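# Sort stickered items into matching-color containers with four arms

## Task

Put every item into the container whose color matches the color of the sticker on that item.

## Robot and tools

Hardware. Four identical i2rt Big YAM arms, arm1 to arm4, work together. Each has six revolute joints, a two-finger gripper and a wrist camera (arm1_cam_wrist to arm4_cam_wrist). Four fixed room cameras also watch: cam_room_a1, cam_room_a2, cam_room_b1, cam_room_b2. Each foot (base_link) faces along its own +x. Feet in the scene frame (m, quaternion w,x,y,z): arm1 (-0.644, +1.377, +0.914), q (+0.682, +0.007, +0.004, +0.731). arm2 (-0.655, -0.555, +0.928), q (+0.747, +0.002, +0.000, -0.665). arm3 (+0.651, -1.332, +0.868), q (+0.663, -0.004, -0.006, -0.748). arm4 (+0.648, +0.477, +0.879), q (+0.687, +0.001, +0.003, +0.727). The hand reaches roughly 1.0 m from the joint1 axis.

Frames. There is one shared scene frame in metres, with its origin on the floor and +z up. The hand point sits between the finger pads, about 1 cm behind the tips. The fingers extend along the hand's +z axis and open and close along its y axis. Printed hand positions can be off, more so at long reach. hand_target is where the hand would be at the joint targets currently held.

move. The arguments are arm1, arm2, arm3, arm4 (one object per arm; an arm you omit gets nothing new) and cameras (a list of camera names, or "all"; omitted or null means all, [] means none). Each arm object may contain:
- joints: absolute targets keyed by name. joint1_rad -2.879 to 2.879 (turns about the foot, positive counter-clockwise seen from above). joint2_rad 0 to 3.141 (shoulder; 0 is the upper arm pointing back, larger lifts it up and forward). joint3_rad 0 to 3.019 (elbow; 0 is folded, larger opens it). joint4_rad -1.692 to 1.57 (hand pitch; positive tips the fingers up). joint5_rad -1.57 to 1.57 (sideways swing; positive is to the arm's right). joint6_rad -2.094 to 2.094 (roll; positive is clockwise seen from behind). These are in radians. gripper_m is the fingertip gap, 0 to 0.093 m. Done tolerances: ±0.045, 0.14, 0.09, 0.055, 0.03, 0.035 rad and ±0.003 m.
- target: seven numbers [x, y, z, qw, qx, qy, qz]. This is an absolute hand pose in the scene frame, in metres, in the same form as the hand line prints it. The hand travels in a straight line to it, starting from its hand_target. When target is used, joints may hold only gripper_m.
- speed: top path speed in m/s, 0.002 to 0.5, default 0.25. It is only allowed together with target. Rotation is capped at twice that value in rad/s.
All motions in one call start together. All hand paths in a call finish together, paced by the slowest. A path takes 0.5 to 10 s and is cut off at 10 s; no action runs past 15 s. Each control step limits the commanded pose to within 100 mm and 20 degrees of the measured hand. Expect to land a centimetre or more off. Hands lag, wander, and can exceed the speed, especially with the arm nearly straight. Paths do not avoid objects or other arms. Joints move at different rates, so joint moves can sweep wide arcs.

Results. Each arm reports joint_positions, Joint velocities ("within noise" when still), torques, hand, hand_target, joint_status, hand_status and on_its_own. Arms not named in the call are listed under "as last shown" and read "not commanded". The move line shows each moved arm as done or its worst status. Status words:
- off_target: the joint stopped short and may still be pushing.
- time_out: targets were reset close to where the joints stood, and they keep pushing.
- not_followed: a safety check withheld the targets; messages read "joint command not followed" or "pose unreachable".
- limit_stop_at_motor_heat: see heat below.
In on_its_own, "held at" gives the target, not the reading. To relieve a pushing joint, command its reported position. Torques are in N m; numbers 3 and 4 wrap at ±28. While the pads squeeze a firm object, gripper_m reads a few mm under its width. Closed on nothing it reads 0 to 0.003. To release, command well above the reading. Images are the newest frames and may trail the state slightly. A refused call (out-of-range value) skips the remaining move, wait and finished_scene calls of that reply; a call with an unknown key is invalid, but later calls still run.

Other tools. wait(seconds 0 to 10, optional cameras) lets time pass without commands. zoom_image(camera, region [x0, y0, x1, y1] in pixels from the top-left, at most 504 x 504) enlarges part of a camera's latest image. read_manual(section "licences") returns licence text. finished_scene(scene: the current scene's number) ends the scene; the goal must hold with no help from the robots.

Cautions. Never let items leave the work area or hit the floor. Do not drop items or release them while they move. Avoid slams and hard impacts. Keep arms from pressing on one another: closing a gripper on another arm's fingers counts as a press, and the collision check can react too late. An arm does not stop at contact and keeps pushing, which heats motors. Stretched poses and held loads also heat them. At 85 °C a MOTOR HOT line appears. At 100 °C the arm goes limp (OVER-TEMPERATURE FAULT) for 30 to 60 s or more. Afterwards, resend its targets. Loose objects may occasionally be nudged by outside pushes. Time spent thinking lets the simulation run, and arms hold their last commands meanwhile.

Each tool is called after "Call:" as name(argument=value, ...), one argument or row to a line, values as JSON.

## Session

Call:
move(
)

Scene clock: 0.00 s.
Joint torques (N m): no reading
Motor temperatures (°C): arm1=[22 24 25 23 21 21 21] | arm2=[24 24 24 22 22 20 23] | arm3=[24 24 23 24 24 23 23] | arm4=[23 21 22 22 25 21 24]
Heat: arm1: hottest joint3_rad 25 °C; arm2: hottest joint1_rad 24 °C; arm3: hottest joint1_rad 24 °C; arm4: hottest joint5_rad 25 °C.
Joint velocities: within noise
arm1.joint_positions: joint1_rad=-0.126 joint2_rad=+0.534 joint3_rad=+1.403 joint4_rad=-1.611 joint5_rad=-0.026 joint6_rad=-0.127 gripper_m=+0.09396
arm1.joint_status: not commanded
arm1.hand: x=-0.6307 y=+1.5344 z=+1.4214 quat_wxyz=(-0.298, +0.671, -0.622, -0.272) (m; scene frame)
arm1.hand_target: x=-0.6306 y=+1.5327 z=+1.4326 quat_wxyz=(-0.308, +0.666, -0.618, -0.280) (m; scene frame)
arm1.hand_status: not commanded
arm2.joint_positions: joint1_rad=-0.045 joint2_rad=+0.390 joint3_rad=+1.428 joint4_rad=-1.186 joint5_rad=+0.166 joint6_rad=-0.774 gripper_m=+0.09396
arm2.joint_status: not commanded
arm2.hand: x=-0.6756 y=-0.6916 z=+1.5578 quat_wxyz=(-0.217, -0.319, -0.688, +0.615) (m; scene frame)
arm2.hand_target: x=-0.6760 y=-0.6854 z=+1.5652 quat_wxyz=(-0.221, -0.317, -0.681, +0.622) (m; scene frame)
arm2.hand_status: not commanded
arm3.joint_positions: joint1_rad=+0.075 joint2_rad=+0.276 joint3_rad=+1.523 joint4_rad=-1.599 joint5_rad=-0.185 joint6_rad=-0.597 gripper_m=+0.09396
arm3.joint_status: not commanded
arm3.hand: x=+0.6803 y=-1.3506 z=+1.4452 quat_wxyz=(-0.326, -0.350, -0.735, +0.481) (m; scene frame)
arm3.hand_target: x=+0.6804 y=-1.3484 z=+1.4507 quat_wxyz=(-0.328, -0.347, -0.731, +0.487) (m; scene frame)
arm3.hand_status: not commanded
arm4.joint_positions: joint1_rad=+0.109 joint2_rad=+0.555 joint3_rad=+1.556 joint4_rad=-1.251 joint5_rad=+0.178 joint6_rad=-0.775 gripper_m=+0.09396
arm4.joint_status: not commanded
arm4.hand: x=+0.6522 y=+0.6599 z=+1.5276 quat_wxyz=(-0.572, +0.731, -0.297, -0.221) (m; scene frame)
arm4.hand_target: x=+0.6531 y=+0.6547 z=+1.5360 quat_wxyz=(-0.580, +0.725, -0.296, -0.226) (m; scene frame)
arm4.hand_status: not commanded
pictures: arm1_cam_wrist, arm2_cam_wrist, arm3_cam_wrist, arm4_cam_wrist, cam_room_a1, cam_room_a2, cam_room_b1, cam_room_b2
Images, in order (width x height): arm1_cam_wrist 672x504, arm2_cam_wrist 672x504, arm3_cam_wrist 672x504, arm4_cam_wrist 672x504, cam_room_a1 672x504, cam_room_a2 672x504, cam_room_b1 672x504, cam_room_b2 672x504.

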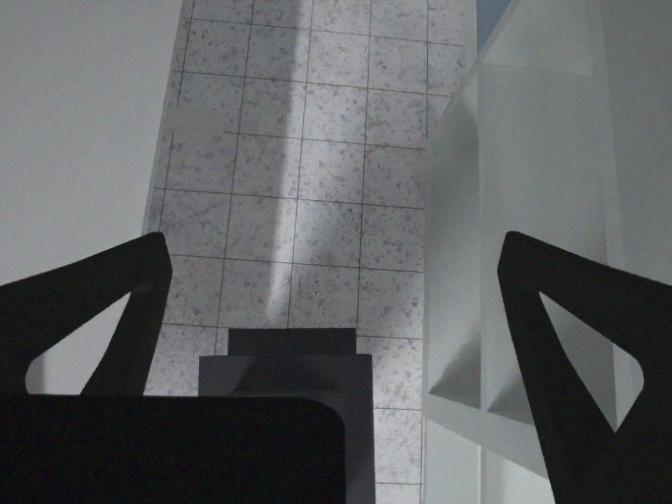

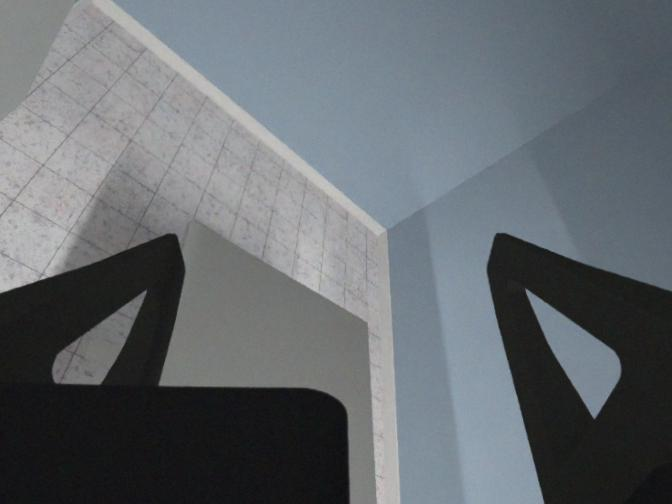

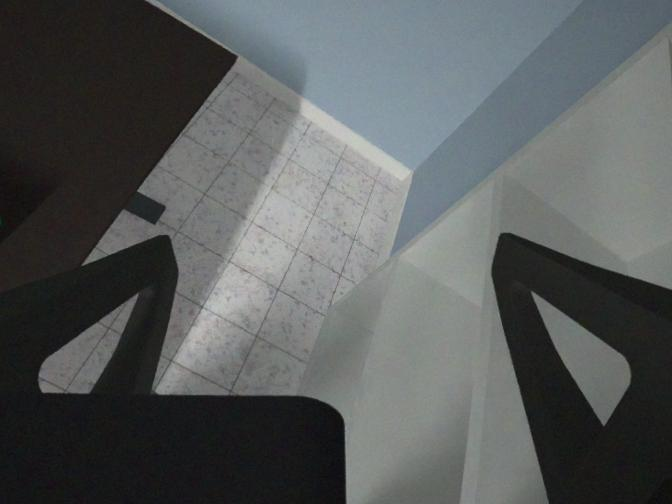

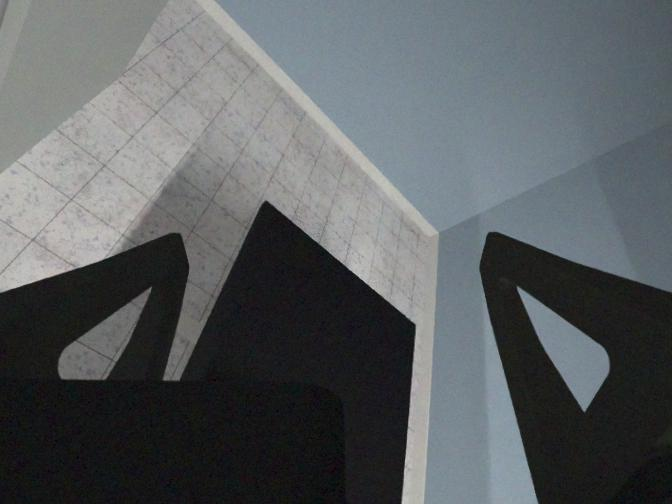

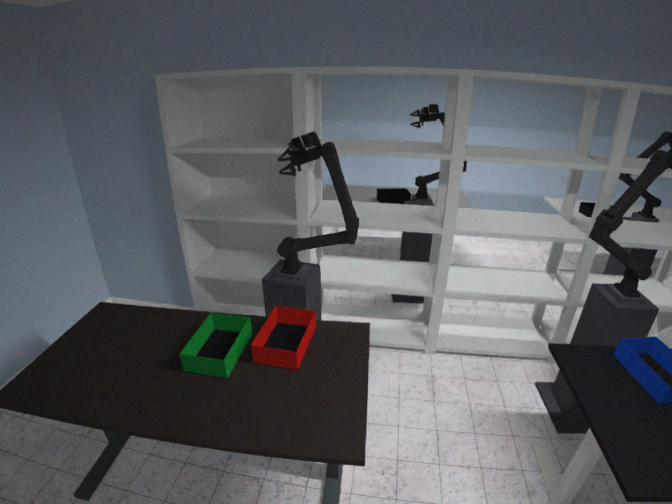

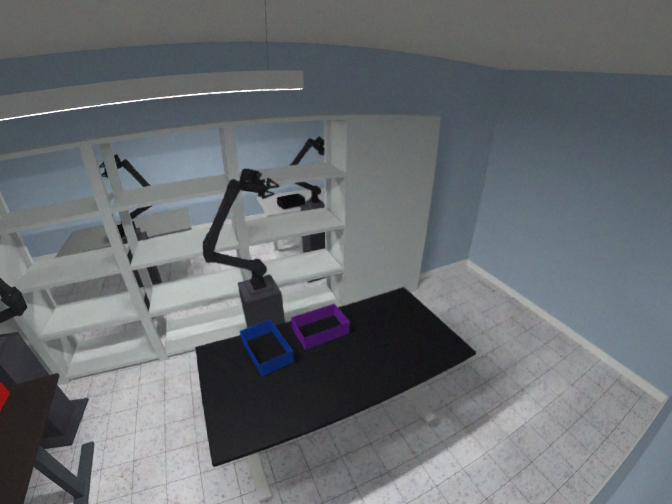

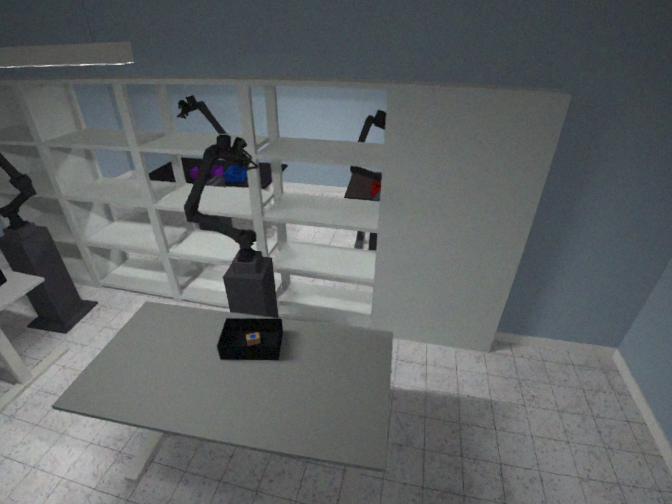

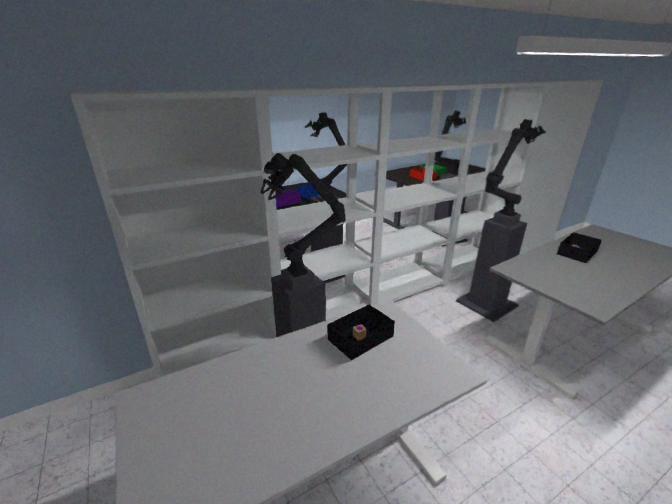

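Call:
zoom_image(
  camera="cam_room_b1",
  region=[160, 240, 340, 375],
)

Call:
zoom_image(
  camera="cam_room_b2",
  region=[280, 280, 440, 400],
)

Call:
zoom_image(
  camera="cam_room_b2",
  region=[530, 210, 650, 300],
)

Call:
zoom_image(
  camera="cam_room_b2",
  region=[60, 60, 564, 480],
)

Call:
zoom_image(
  camera="cam_room_b1",
  region=[0, 60, 504, 480],
)

Call:
zoom_image(
  camera="cam_room_a1",
  region=[160, 40, 664, 460],
)

Call:
zoom_image(
  camera="cam_room_a2",
  region=[0, 60, 504, 480],
)

Scaled by 2.800.

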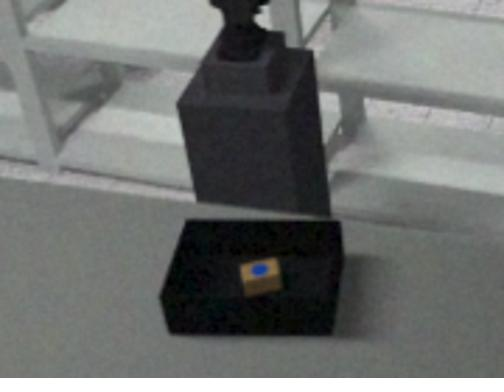

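Scaled by 3.150.

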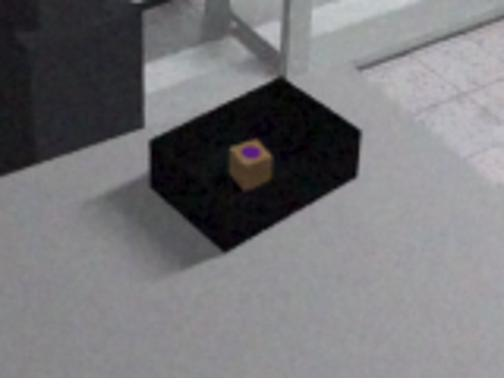

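Scaled by 4.200.

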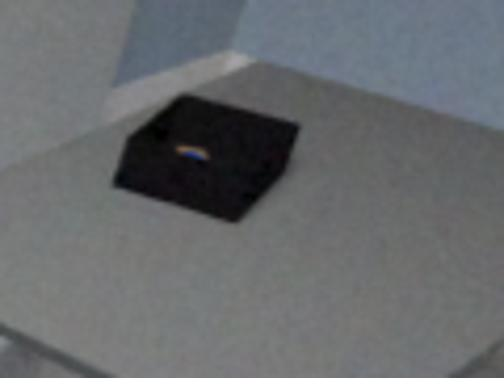

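Scaled by 1.000.

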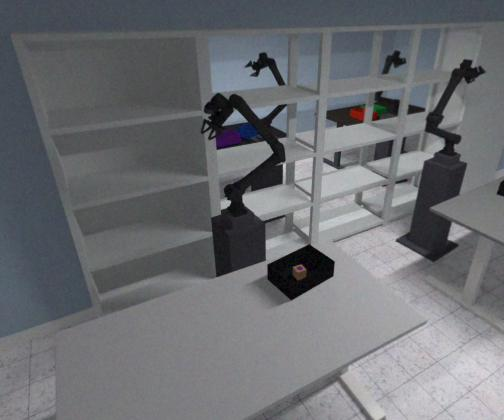

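Scaled by 1.000.

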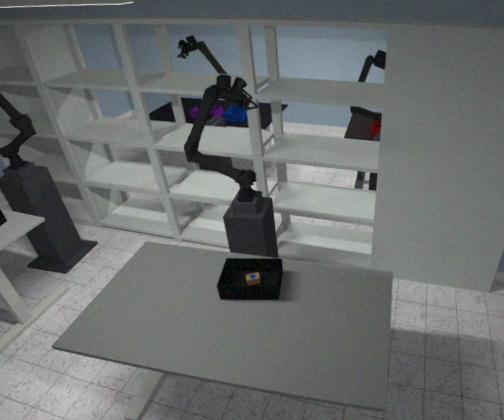

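Scaled by 1.000.

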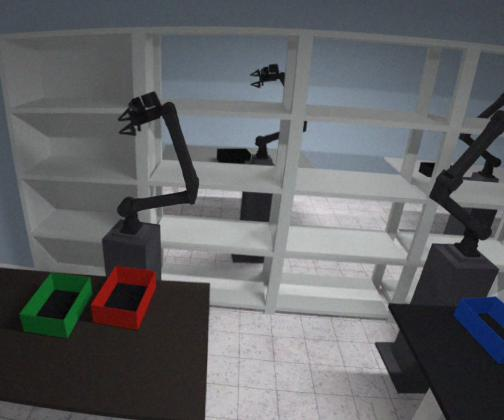

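Scaled by 1.000.

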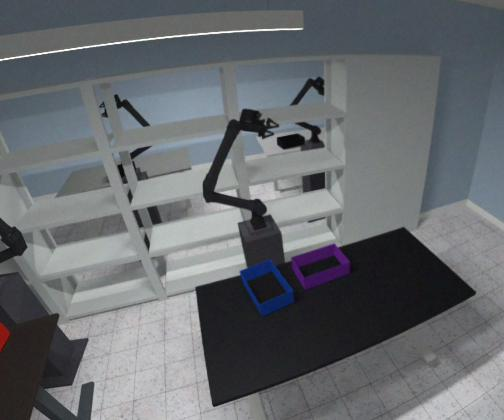

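Call:
move(
  arm1={"joints": {"joint1_rad": 1.5, "joint2_rad": 1.384, "joint3_rad": 1.334, "joint4_rad": -1.52, "joint5_rad": 0, "joint6_rad": 0}},
  arm2={"joints": {"joint1_rad": -1.69, "joint2_rad": 1.384, "joint3_rad": 1.334, "joint4_rad": -1.52, "joint5_rad": 0, "joint6_rad": 0}},
  arm3={"joints": {"joint1_rad": 1.69, "joint2_rad": 1.384, "joint3_rad": 1.334, "joint4_rad": -1.52, "joint5_rad": 0, "joint6_rad": 0}},
  arm4={"joints": {"joint1_rad": -1.63, "joint2_rad": 1.384, "joint3_rad": 1.334, "joint4_rad": -1.52, "joint5_rad": 0, "joint6_rad": 0}},
)

Scene clock: 82.07 s.
Joint torques (N m): arm1=[-1.67 -10.29 11.48 0.53 0.13 0.07] | arm2=[0.85 -12.86 10.62 0.23 0 0.19] | arm3=[1.32 -13.1 8.68 -0.2 0.05 0.03] | arm4=[1.2 -13.04 8.87 -0.31 0.07 0.15]
Motor temperatures (°C): arm1=[22 24 29 23 21 21 21] | arm2=[24 25 27 23 22 20 23] | arm3=[24 25 25 24 24 23 23] | arm4=[23 22 27 22 24 21 24]
Heat: arm1: hottest joint3_rad 29 °C; arm2: hottest joint3_rad 27 °C; arm3: hottest joint2_rad 25 °C; arm4: hottest joint3_rad 27 °C.
move: arm1 done; arm2 done; arm3 done; arm4 done
Joint velocities: within noise
arm1.joint_positions: joint1_rad=+1.502 joint2_rad=+1.406 joint3_rad=+1.322 joint4_rad=-1.520 joint5_rad=-0.002 joint6_rad=-0.006 gripper_m=+0.09398
arm1.joint_status: all done
arm1.hand: x=-1.0391 y=+1.3768 z=+1.1575 quat_wxyz=(-0.001, +1.000, +0.003, +0.009) (m; scene frame)
arm1.hand_target: x=-1.0397 y=+1.3779 z=+1.1704 quat_wxyz=(-0.001, +1.000, -0.001, -0.008) (m; scene frame)
arm1.hand_status: not commanded
arm2.joint_positions: joint1_rad=-1.693 joint2_rad=+1.382 joint3_rad=+1.339 joint4_rad=-1.509 joint5_rad=+0.000 joint6_rad=-0.013 gripper_m=+0.09397
arm2.joint_status: all done
arm2.hand: x=-1.0594 y=-0.5535 z=+1.1805 quat_wxyz=(+0.002, -1.000, -0.004, +0.009) (m; scene frame)
arm2.hand_target: x=-1.0554 y=-0.5548 z=+1.1777 quat_wxyz=(+0.002, -1.000, +0.001, -0.001) (m; scene frame)
arm2.hand_status: not commanded
arm3.joint_positions: joint1_rad=+1.687 joint2_rad=+1.395 joint3_rad=+1.331 joint4_rad=-1.517 joint5_rad=+0.000 joint6_rad=-0.008 gripper_m=+0.09398
arm3.joint_status: all done
arm3.hand: x=+1.0519 y=-1.3303 z=+1.1132 quat_wxyz=(+0.004, +0.002, -1.000, +0.007) (m; scene frame)
arm3.hand_target: x=+1.0506 y=-1.3293 z=+1.1184 quat_wxyz=(-0.001, -0.001, -1.000, +0.007) (m; scene frame)
arm3.hand_status: not commanded
arm4.joint_positions: joint1_rad=-1.635 joint2_rad=+1.392 joint3_rad=+1.327 joint4_rad=-1.510 joint5_rad=+0.000 joint6_rad=-0.012 gripper_m=+0.09397
arm4.joint_status: all done
arm4.hand: x=+1.0506 y=+0.4747 z=+1.1222 quat_wxyz=(+0.004, +0.003, -1.000, +0.002) (m; scene frame)
arm4.hand_target: x=+1.0490 y=+0.4767 z=+1.1276 quat_wxyz=(+0.002, -0.001, -1.000, +0.002) (m; scene frame)
arm4.hand_status: not commanded
pictures: arm1_cam_wrist, arm2_cam_wrist, arm3_cam_wrist, arm4_cam_wrist, cam_room_a1, cam_room_a2, cam_room_b1, cam_room_b2
Images, in order (width x height): arm1_cam_wrist 672x504, arm2_cam_wrist 672x504, arm3_cam_wrist 672x504, arm4_cam_wrist 672x504, cam_room_a1 672x504, cam_room_a2 672x504, cam_room_b1 672x504, cam_room_b2 672x504.

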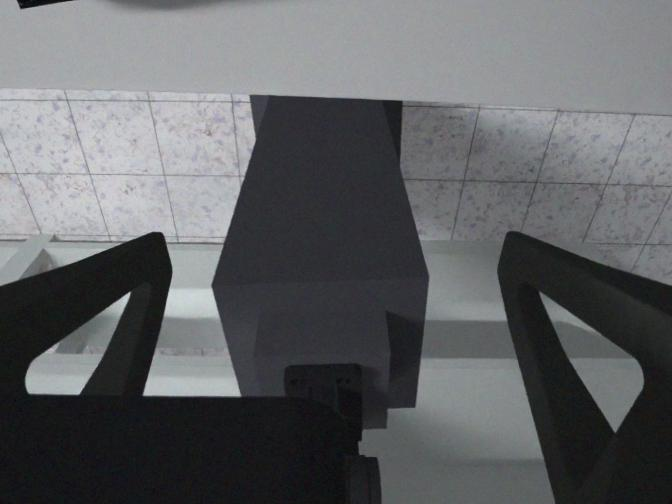

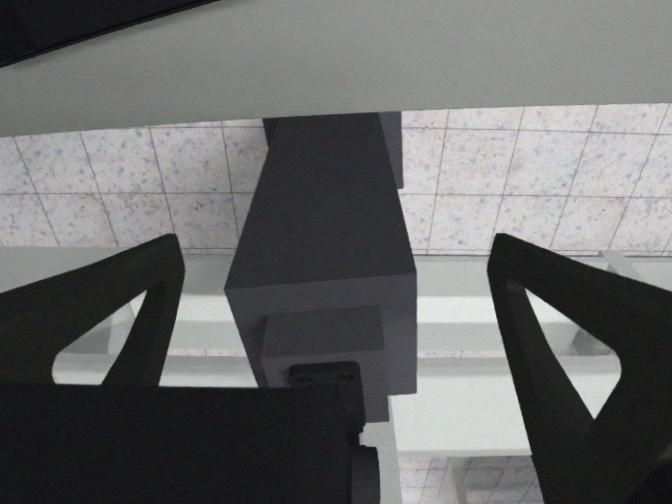

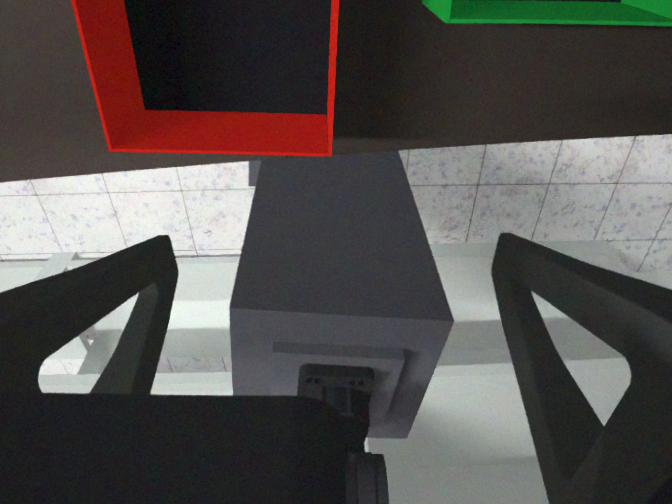

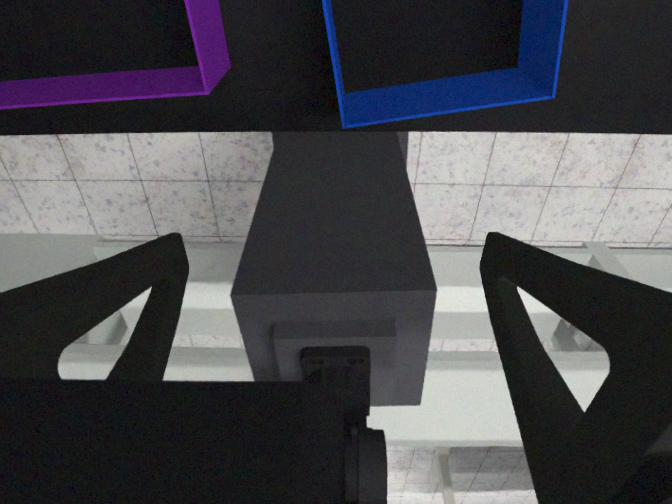

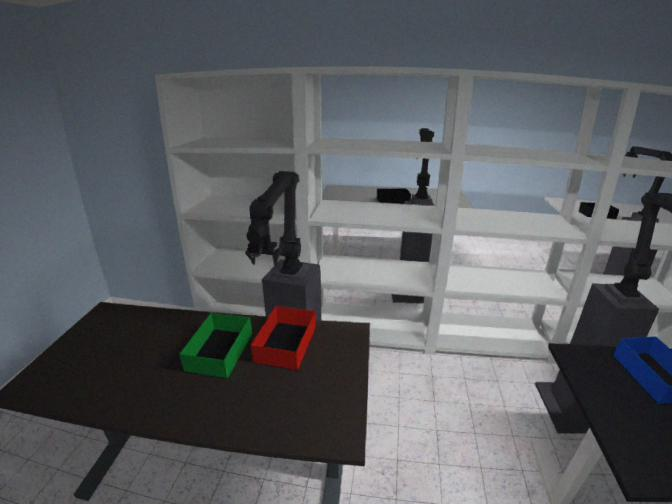

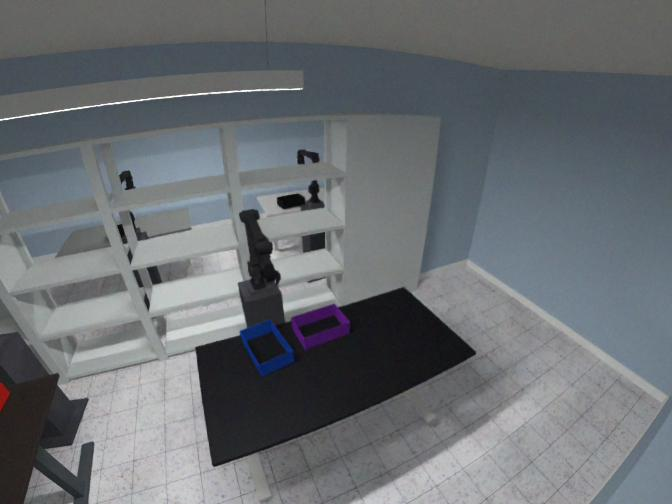

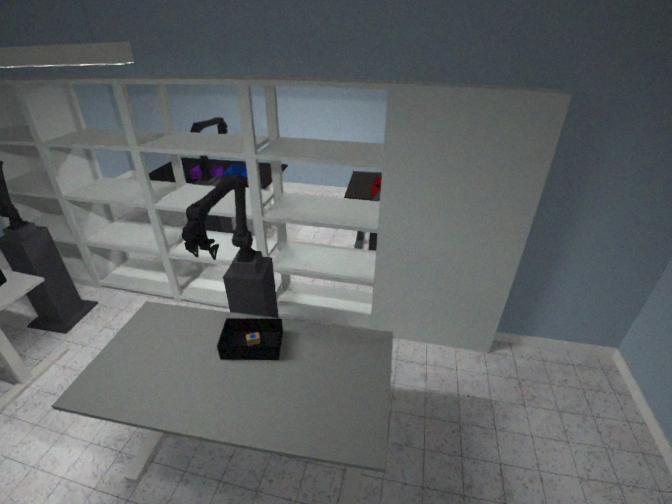

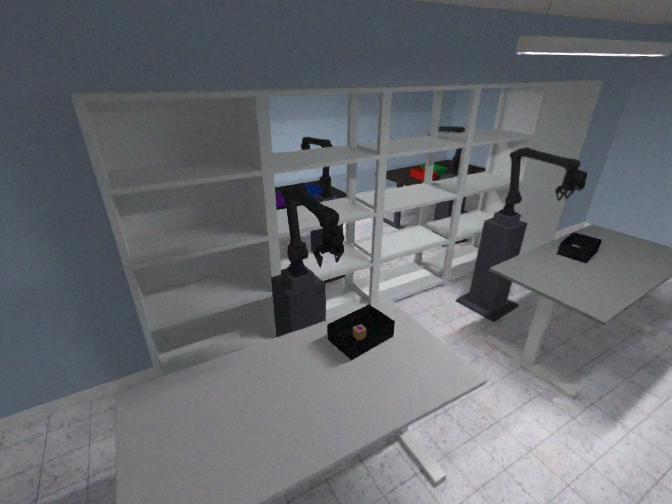

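Call:
move(
  arm1={"joints": {"joint1_rad": 1.5, "joint2_rad": 1.359, "joint3_rad": 1.089, "joint4_rad": -0.777, "joint5_rad": 0, "joint6_rad": 0}},
  arm2={"joints": {"joint1_rad": -1.69, "joint2_rad": 1.359, "joint3_rad": 1.089, "joint4_rad": -0.777, "joint5_rad": 0, "joint6_rad": 0}},
  arm3={"joints": {"joint1_rad": 1.69, "joint2_rad": 1.359, "joint3_rad": 1.089, "joint4_rad": -0.777, "joint5_rad": 0, "joint6_rad": 0}},
  arm4={"joints": {"joint1_rad": -1.63, "joint2_rad": 1.359, "joint3_rad": 1.089, "joint4_rad": -0.777, "joint5_rad": 0, "joint6_rad": 0}},
  cameras=["arm1_cam_wrist", "arm2_cam_wrist", "arm3_cam_wrist", "arm4_cam_wrist"],
)

Scene clock: 108.30 s.
Joint torques (N m): arm1=[-1.49 -7.65 12.16 1.94 0.08 0.11] | arm2=[0.91 -12.69 11.36 2.44 -0.02 0.2] | arm3=[1.2 -12.22 9.32 1.52 0.05 0.02] | arm4=[1.03 -11.93 9.55 1.36 0.06 0.15]
Motor temperatures (°C): arm1=[22 25 32 23 21 21 21] | arm2=[24 25 28 22 22 20 23] | arm3=[24 25 26 24 24 23 23] | arm4=[23 23 27 22 24 21 24]
Heat: arm1: hottest joint3_rad 32 °C; arm2: hottest joint3_rad 28 °C; arm3: hottest joint3_rad 26 °C; arm4: hottest joint3_rad 27 °C.
move: arm1 done; arm2 done; arm3 done; arm4 done
Joint velocities: within noise
arm1.joint_positions: joint1_rad=+1.502 joint2_rad=+1.359 joint3_rad=+1.073 joint4_rad=-0.796 joint5_rad=-0.002 joint6_rad=-0.006 gripper_m=+0.09398
arm1.joint_status: all done
arm1.hand: x=-1.1314 y=+1.3769 z=+1.1118 quat_wxyz=(-0.001, +0.968, +0.003, -0.250) (m; scene frame)
arm1.hand_target: x=-1.1403 y=+1.3782 z=+1.1220 quat_wxyz=(-0.001, +0.964, -0.001, -0.266) (m; scene frame)
arm1.hand_status: not commanded
arm2.joint_positions: joint1_rad=-1.693 joint2_rad=+1.355 joint3_rad=+1.092 joint4_rad=-0.794 joint5_rad=+0.000 joint6_rad=-0.013 gripper_m=+0.09397
arm2.joint_status: all done
arm2.hand: x=-1.1522 y=-0.5529 z=+1.1286 quat_wxyz=(+0.004, -0.967, -0.004, +0.253) (m; scene frame)
arm2.hand_target: x=-1.1553 y=-0.5544 z=+1.1274 quat_wxyz=(+0.002, -0.966, +0.001, +0.258) (m; scene frame)
arm2.hand_status: not commanded
arm3.joint_positions: joint1_rad=+1.687 joint2_rad=+1.360 joint3_rad=+1.083 joint4_rad=-0.792 joint5_rad=+0.000 joint6_rad=-0.008 gripper_m=+0.09398
arm3.joint_status: all done
arm3.hand: x=+1.1457 y=-1.3314 z=+1.0633 quat_wxyz=(-0.249, +0.004, -0.968, +0.008) (m; scene frame)
arm3.hand_target: x=+1.1505 y=-1.3301 z=+1.0682 quat_wxyz=(-0.259, +0.001, -0.966, +0.007) (m; scene frame)
arm3.hand_status: not commanded
arm4.joint_positions: joint1_rad=-1.635 joint2_rad=+1.354 joint3_rad=+1.080 joint4_rad=-0.793 joint5_rad=+0.000 joint6_rad=-0.012 gripper_m=+0.09397
arm4.joint_status: all done
arm4.hand: x=+1.1419 y=+0.4738 z=+1.0729 quat_wxyz=(-0.247, +0.003, -0.969, +0.004) (m; scene frame)
arm4.hand_target: x=+1.1485 y=+0.4762 z=+1.0770 quat_wxyz=(-0.257, -0.001, -0.967, +0.002) (m; scene frame)
arm4.hand_status: not commanded
pictures: arm1_cam_wrist, arm2_cam_wrist, arm3_cam_wrist, arm4_cam_wrist
Images, in order (width x height): arm1_cam_wrist 672x504, arm2_cam_wrist 672x504, arm3_cam_wrist 672x504, arm4_cam_wrist 672x504.

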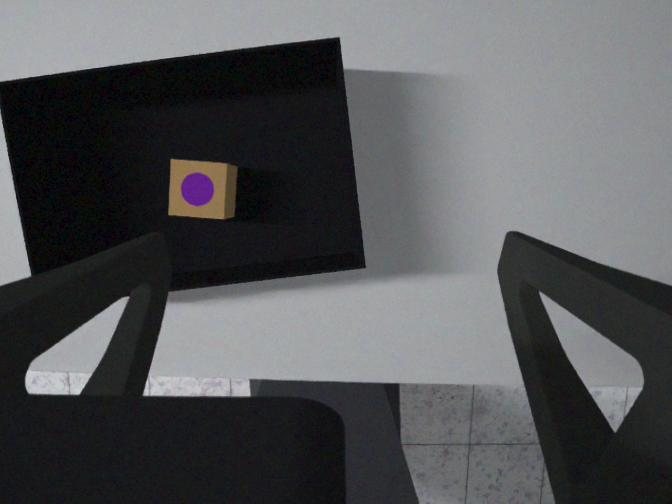

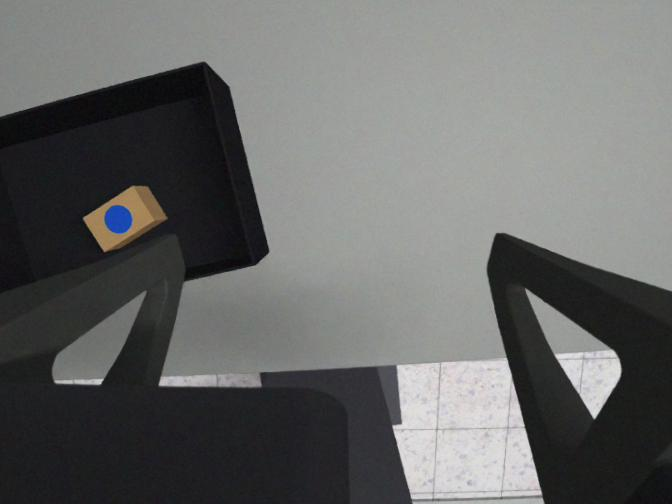

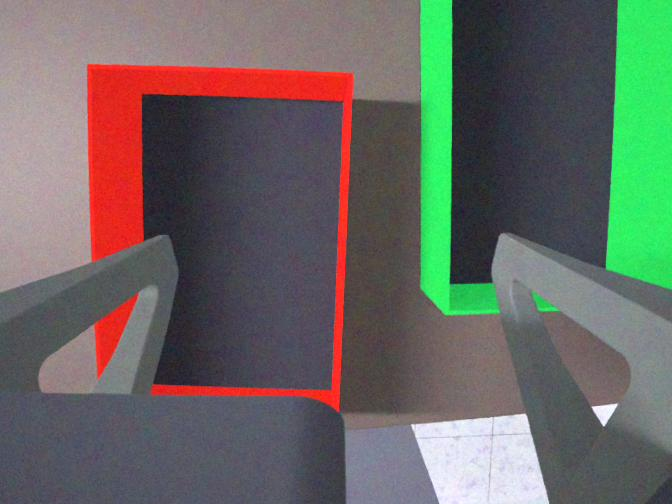

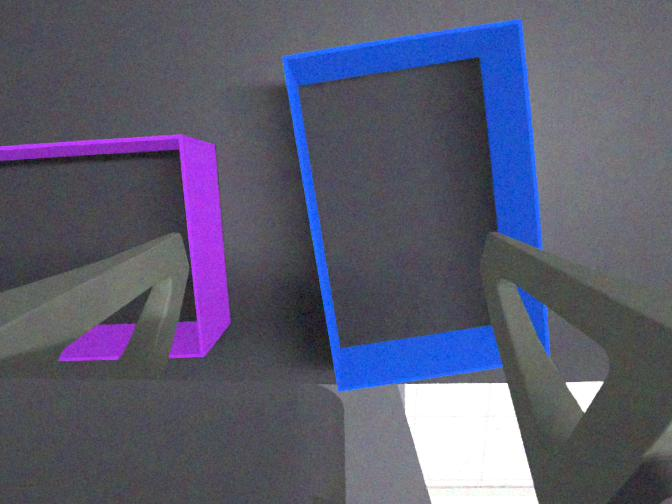

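Call:
move(
  arm1={"target": [-1.1314, 1.2769, 1.1118, 0, 0.966, 0, -0.258]},
  arm2={"target": [-1.1522, -0.6529, 1.1286, 0, -0.966, 0, 0.258]},
  arm3={"target": [1.1457, -1.2314, 1.0633, -0.258, 0, -0.966, 0]},
  arm4={"target": [1.1419, 0.5738, 1.0729, -0.258, 0, -0.966, 0]},
  cameras=["arm1_cam_wrist", "arm2_cam_wrist", "arm3_cam_wrist", "arm4_cam_wrist"],
)

Call:
move(
  arm1={"target": [-1.1314, 1.2769, 0.96, 0, 0.966, 0, -0.258]},
  arm2={"target": [-1.1522, -0.6529, 0.98, 0, -0.966, 0, 0.258]},
  arm3={"target": [1.1457, -1.2314, 0.95, -0.258, 0, -0.966, 0]},
  arm4={"target": [1.1419, 0.5738, 0.95, -0.258, 0, -0.966, 0]},
  cameras=["arm1_cam_wrist", "arm2_cam_wrist", "arm3_cam_wrist", "arm4_cam_wrist"],
)

Scene clock: 121.83 s.
Joint torques (N m): arm1=[-2.61 -7.41 12.67 1.5 0.2 0.12] | arm2=[-0.03 -10.81 13.5 1.8 0.23 0.21] | arm3=[0.79 -11.28 10.4 1.37 0.23 0.02] | arm4=[0.32 -10.81 9.76 1.24 0.31 0.16]
Motor temperatures (°C): arm1=[22 25 31 23 21 21 21] | arm2=[24 25 29 22 22 20 23] | arm3=[24 25 27 24 24 23 23] | arm4=[23 23 28 22 24 21 24]
Heat: arm1: hottest joint3_rad 31 °C; arm2: hottest joint3_rad 29 °C; arm3: hottest joint3_rad 27 °C; arm4: hottest joint3_rad 28 °C.
move: arm1 off_target; arm2 done; arm3 off_target; arm4 done
Joint velocities: within noise
arm1.joint_positions: joint1_rad=+1.752 joint2_rad=+1.372 joint3_rad=+1.073 joint4_rad=-0.796 joint5_rad=+0.112 joint6_rad=+0.204 gripper_m=+0.09398
arm1.joint_status: not commanded
arm1.hand: x=-1.1213 y=+1.2744 z=+1.1066 quat_wxyz=(-0.001, +0.968, +0.009, -0.249) (m; scene frame)
arm1.hand_target: x=-1.1311 y=+1.2771 z=+1.1117 quat_wxyz=(+0.000, +0.966, +0.000, -0.258) (m; scene frame)
arm1.hand_status: off_target (0.012 m and 1.5 deg from the pose sent, 0.100 m and 1.1 deg at the start)
arm2.joint_positions: joint1_rad=-1.447 joint2_rad=+1.355 joint3_rad=+1.092 joint4_rad=-0.793 joint5_rad=+0.109 joint6_rad=+0.188 gripper_m=+0.09397
arm2.joint_status: not commanded
arm2.hand: x=-1.1421 y=-0.6555 z=+1.1292 quat_wxyz=(-0.001, -0.966, -0.012, +0.258) (m; scene frame)
arm2.hand_target: x=-1.1520 y=-0.6528 z=+1.1285 quat_wxyz=(+0.000, -0.966, +0.000, +0.258) (m; scene frame)
arm2.hand_status: done (0.010 m and 1.3 deg from the pose sent, 0.100 m and 0.9 deg at the start)
arm3.joint_positions: joint1_rad=+1.927 joint2_rad=+1.369 joint3_rad=+1.083 joint4_rad=-0.792 joint5_rad=+0.099 joint6_rad=+0.198 gripper_m=+0.09398
arm3.joint_status: not commanded
arm3.hand: x=+1.1363 y=-1.2307 z=+1.0583 quat_wxyz=(-0.249, +0.007, -0.968, +0.001) (m; scene frame)
arm3.hand_target: x=+1.1455 y=-1.2315 z=+1.0635 quat_wxyz=(-0.258, +0.000, -0.966, +0.000) (m; scene frame)
arm3.hand_status: off_target (0.011 m and 1.4 deg from the pose sent, 0.100 m and 1.5 deg at the start)
arm4.joint_positions: joint1_rad=-1.388 joint2_rad=+1.354 joint3_rad=+1.080 joint4_rad=-0.789 joint5_rad=+0.109 joint6_rad=+0.188 gripper_m=+0.09398
arm4.joint_status: not commanded
arm4.hand: x=+1.1327 y=+0.5764 z=+1.0740 quat_wxyz=(-0.254, +0.012, -0.967, +0.000) (m; scene frame)
arm4.hand_target: x=+1.1416 y=+0.5737 z=+1.0729 quat_wxyz=(-0.258, +0.000, -0.966, +0.000) (m; scene frame)
arm4.hand_status: done (0.010 m and 1.4 deg from the pose sent, 0.100 m and 1.4 deg at the start)
pictures: arm1_cam_wrist, arm2_cam_wrist, arm3_cam_wrist, arm4_cam_wrist
Images, in order (width x height): arm1_cam_wrist 672x504, arm2_cam_wrist 672x504, arm3_cam_wrist 672x504, arm4_cam_wrist 672x504.

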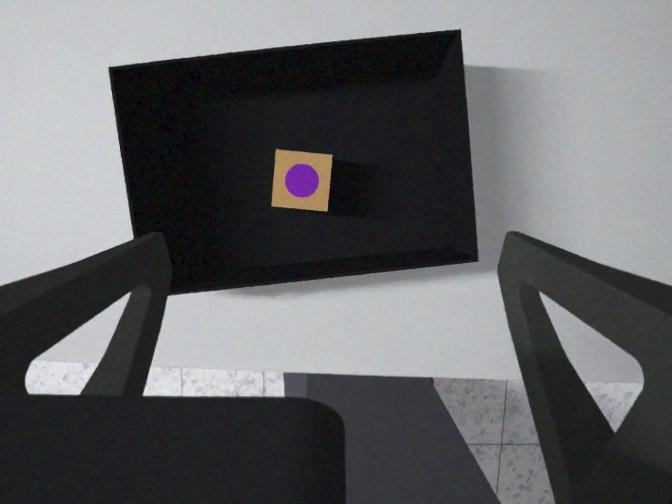

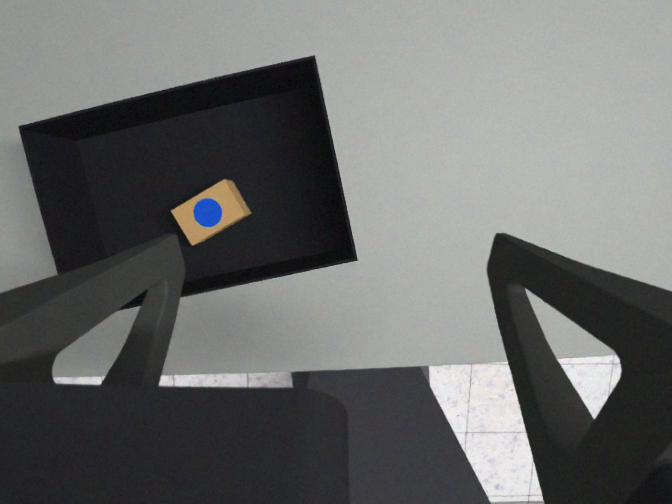

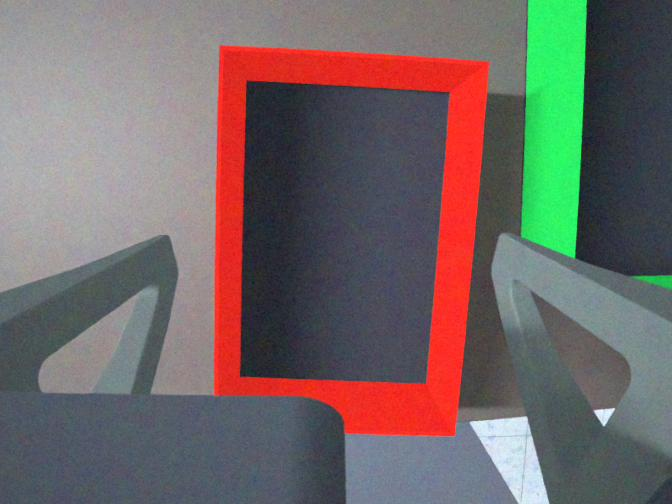

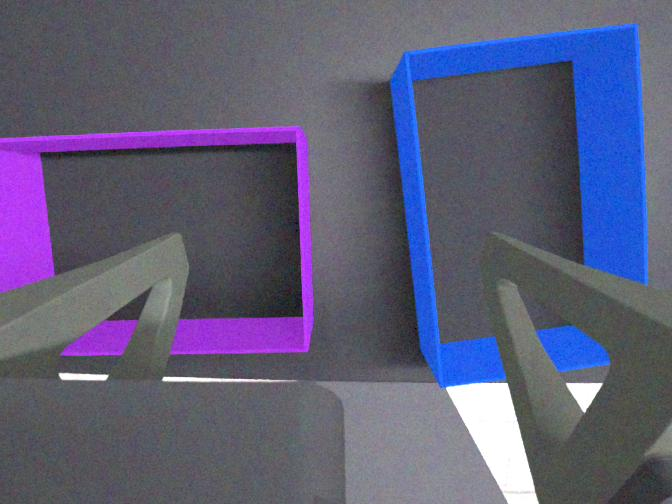

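Scene clock: 123.13 s.
Joint torques (N m): arm1=[-2.73 -9.7 9.25 1.98 0.14 0.09] | arm2=[0.09 -13.51 9.2 2.47 0.23 0.21] | arm3=[1.03 -13.63 7.73 1.51 0.23 0.03] | arm4=[0.03 -12.69 7.66 1.28 0.28 0.17]
Motor temperatures (°C): arm1=[22 25 31 23 21 21 21] | arm2=[24 25 29 22 22 20 23] | arm3=[24 25 27 24 24 23 23] | arm4=[23 23 28 22 24 21 24]
Heat: arm1: hottest joint3_rad 31 °C; arm2: hottest joint3_rad 29 °C; arm3: hottest joint3_rad 27 °C; arm4: hottest joint3_rad 28 °C.
move: arm1 off_target; arm2 done; arm3 done; arm4 done
Joint velocities: within noise
arm1.joint_positions: joint1_rad=+1.752 joint2_rad=+1.591 joint3_rad=+0.854 joint4_rad=-0.369 joint5_rad=+0.113 joint6_rad=+0.207 gripper_m=+0.09398
arm1.joint_status: not commanded
arm1.hand: x=-1.1226 y=+1.2753 z=+0.9533 quat_wxyz=(-0.003, +0.970, +0.008, -0.244) (m; scene frame)
arm1.hand_target: x=-1.1312 y=+1.2770 z=+0.9602 quat_wxyz=(+0.000, +0.966, +0.000, -0.258) (m; scene frame)
arm1.hand_status: off_target (0.011 m and 2.0 deg from the pose sent, 0.147 m and 1.5 deg at the start)
arm2.joint_positions: joint1_rad=-1.447 joint2_rad=+1.562 joint3_rad=+0.891 joint4_rad=-0.388 joint5_rad=+0.110 joint6_rad=+0.190 gripper_m=+0.09397
arm2.joint_status: not commanded
arm2.hand: x=-1.1509 y=-0.6572 z=+0.9857 quat_wxyz=(-0.001, -0.966, -0.011, +0.257) (m; scene frame)
arm2.hand_target: x=-1.1521 y=-0.6529 z=+0.9801 quat_wxyz=(+0.000, -0.966, +0.000, +0.258) (m; scene frame)
arm2.hand_status: done (0.007 m and 1.2 deg from the pose sent, 0.150 m and 1.4 deg at the start)
arm3.joint_positions: joint1_rad=+1.927 joint2_rad=+1.517 joint3_rad=+0.916 joint4_rad=-0.474 joint5_rad=+0.101 joint6_rad=+0.202 gripper_m=+0.09398
arm3.joint_status: not commanded
arm3.hand: x=+1.1422 y=-1.2311 z=+0.9477 quat_wxyz=(-0.251, +0.005, -0.968, +0.001) (m; scene frame)
arm3.hand_target: x=+1.1458 y=-1.2314 z=+0.9502 quat_wxyz=(-0.258, +0.000, -0.966, +0.000) (m; scene frame)
arm3.hand_status: done (0.004 m and 1.1 deg from the pose sent, 0.109 m and 1.4 deg at the start)
arm4.joint_positions: joint1_rad=-1.388 joint2_rad=+1.516 joint3_rad=+0.895 joint4_rad=-0.440 joint5_rad=+0.110 joint6_rad=+0.189 gripper_m=+0.09398
arm4.joint_status: not commanded
arm4.hand: x=+1.1375 y=+0.5771 z=+0.9526 quat_wxyz=(-0.255, +0.011, -0.967, +0.000) (m; scene frame)
arm4.hand_target: x=+1.1419 y=+0.5738 z=+0.9502 quat_wxyz=(-0.258, +0.000, -0.966, +0.000) (m; scene frame)
arm4.hand_status: done (0.006 m and 1.3 deg from the pose sent, 0.124 m and 1.4 deg at the start)
pictures: arm1_cam_wrist, arm2_cam_wrist, arm3_cam_wrist, arm4_cam_wrist
Images, in order (width x height): arm1_cam_wrist 672x504, arm2_cam_wrist 672x504, arm3_cam_wrist 672x504, arm4_cam_wrist 672x504.

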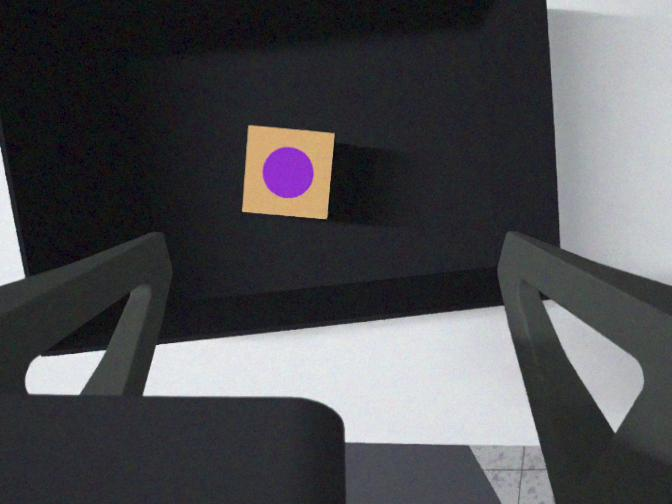

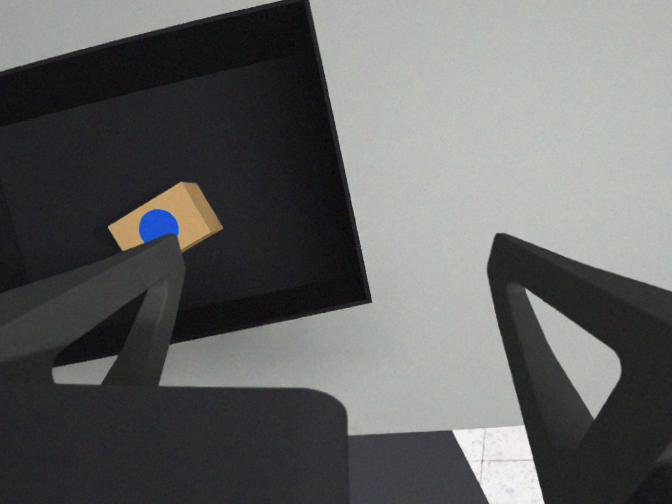

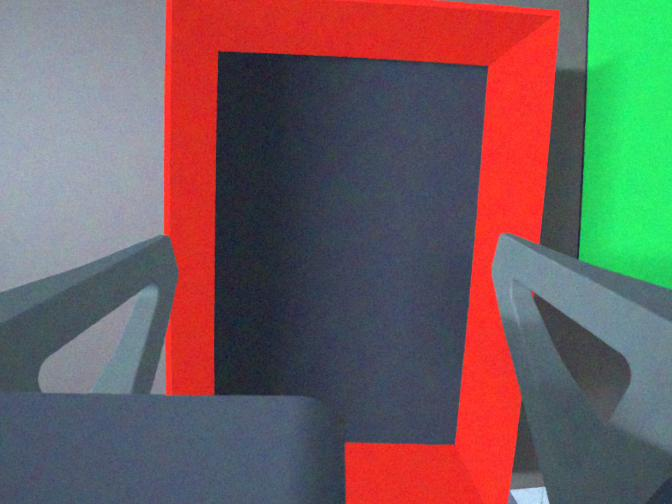

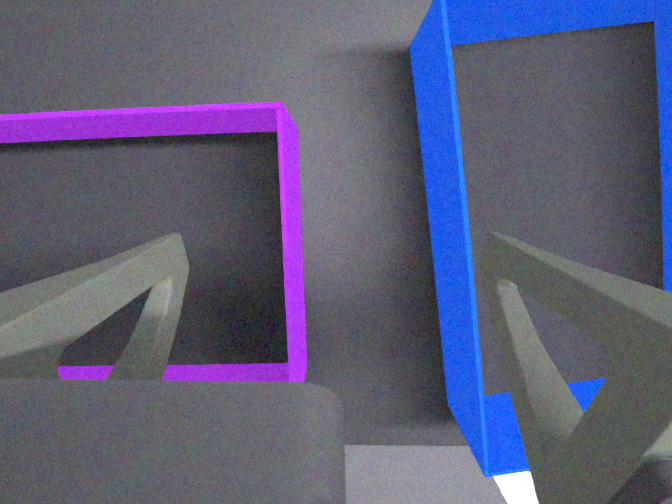

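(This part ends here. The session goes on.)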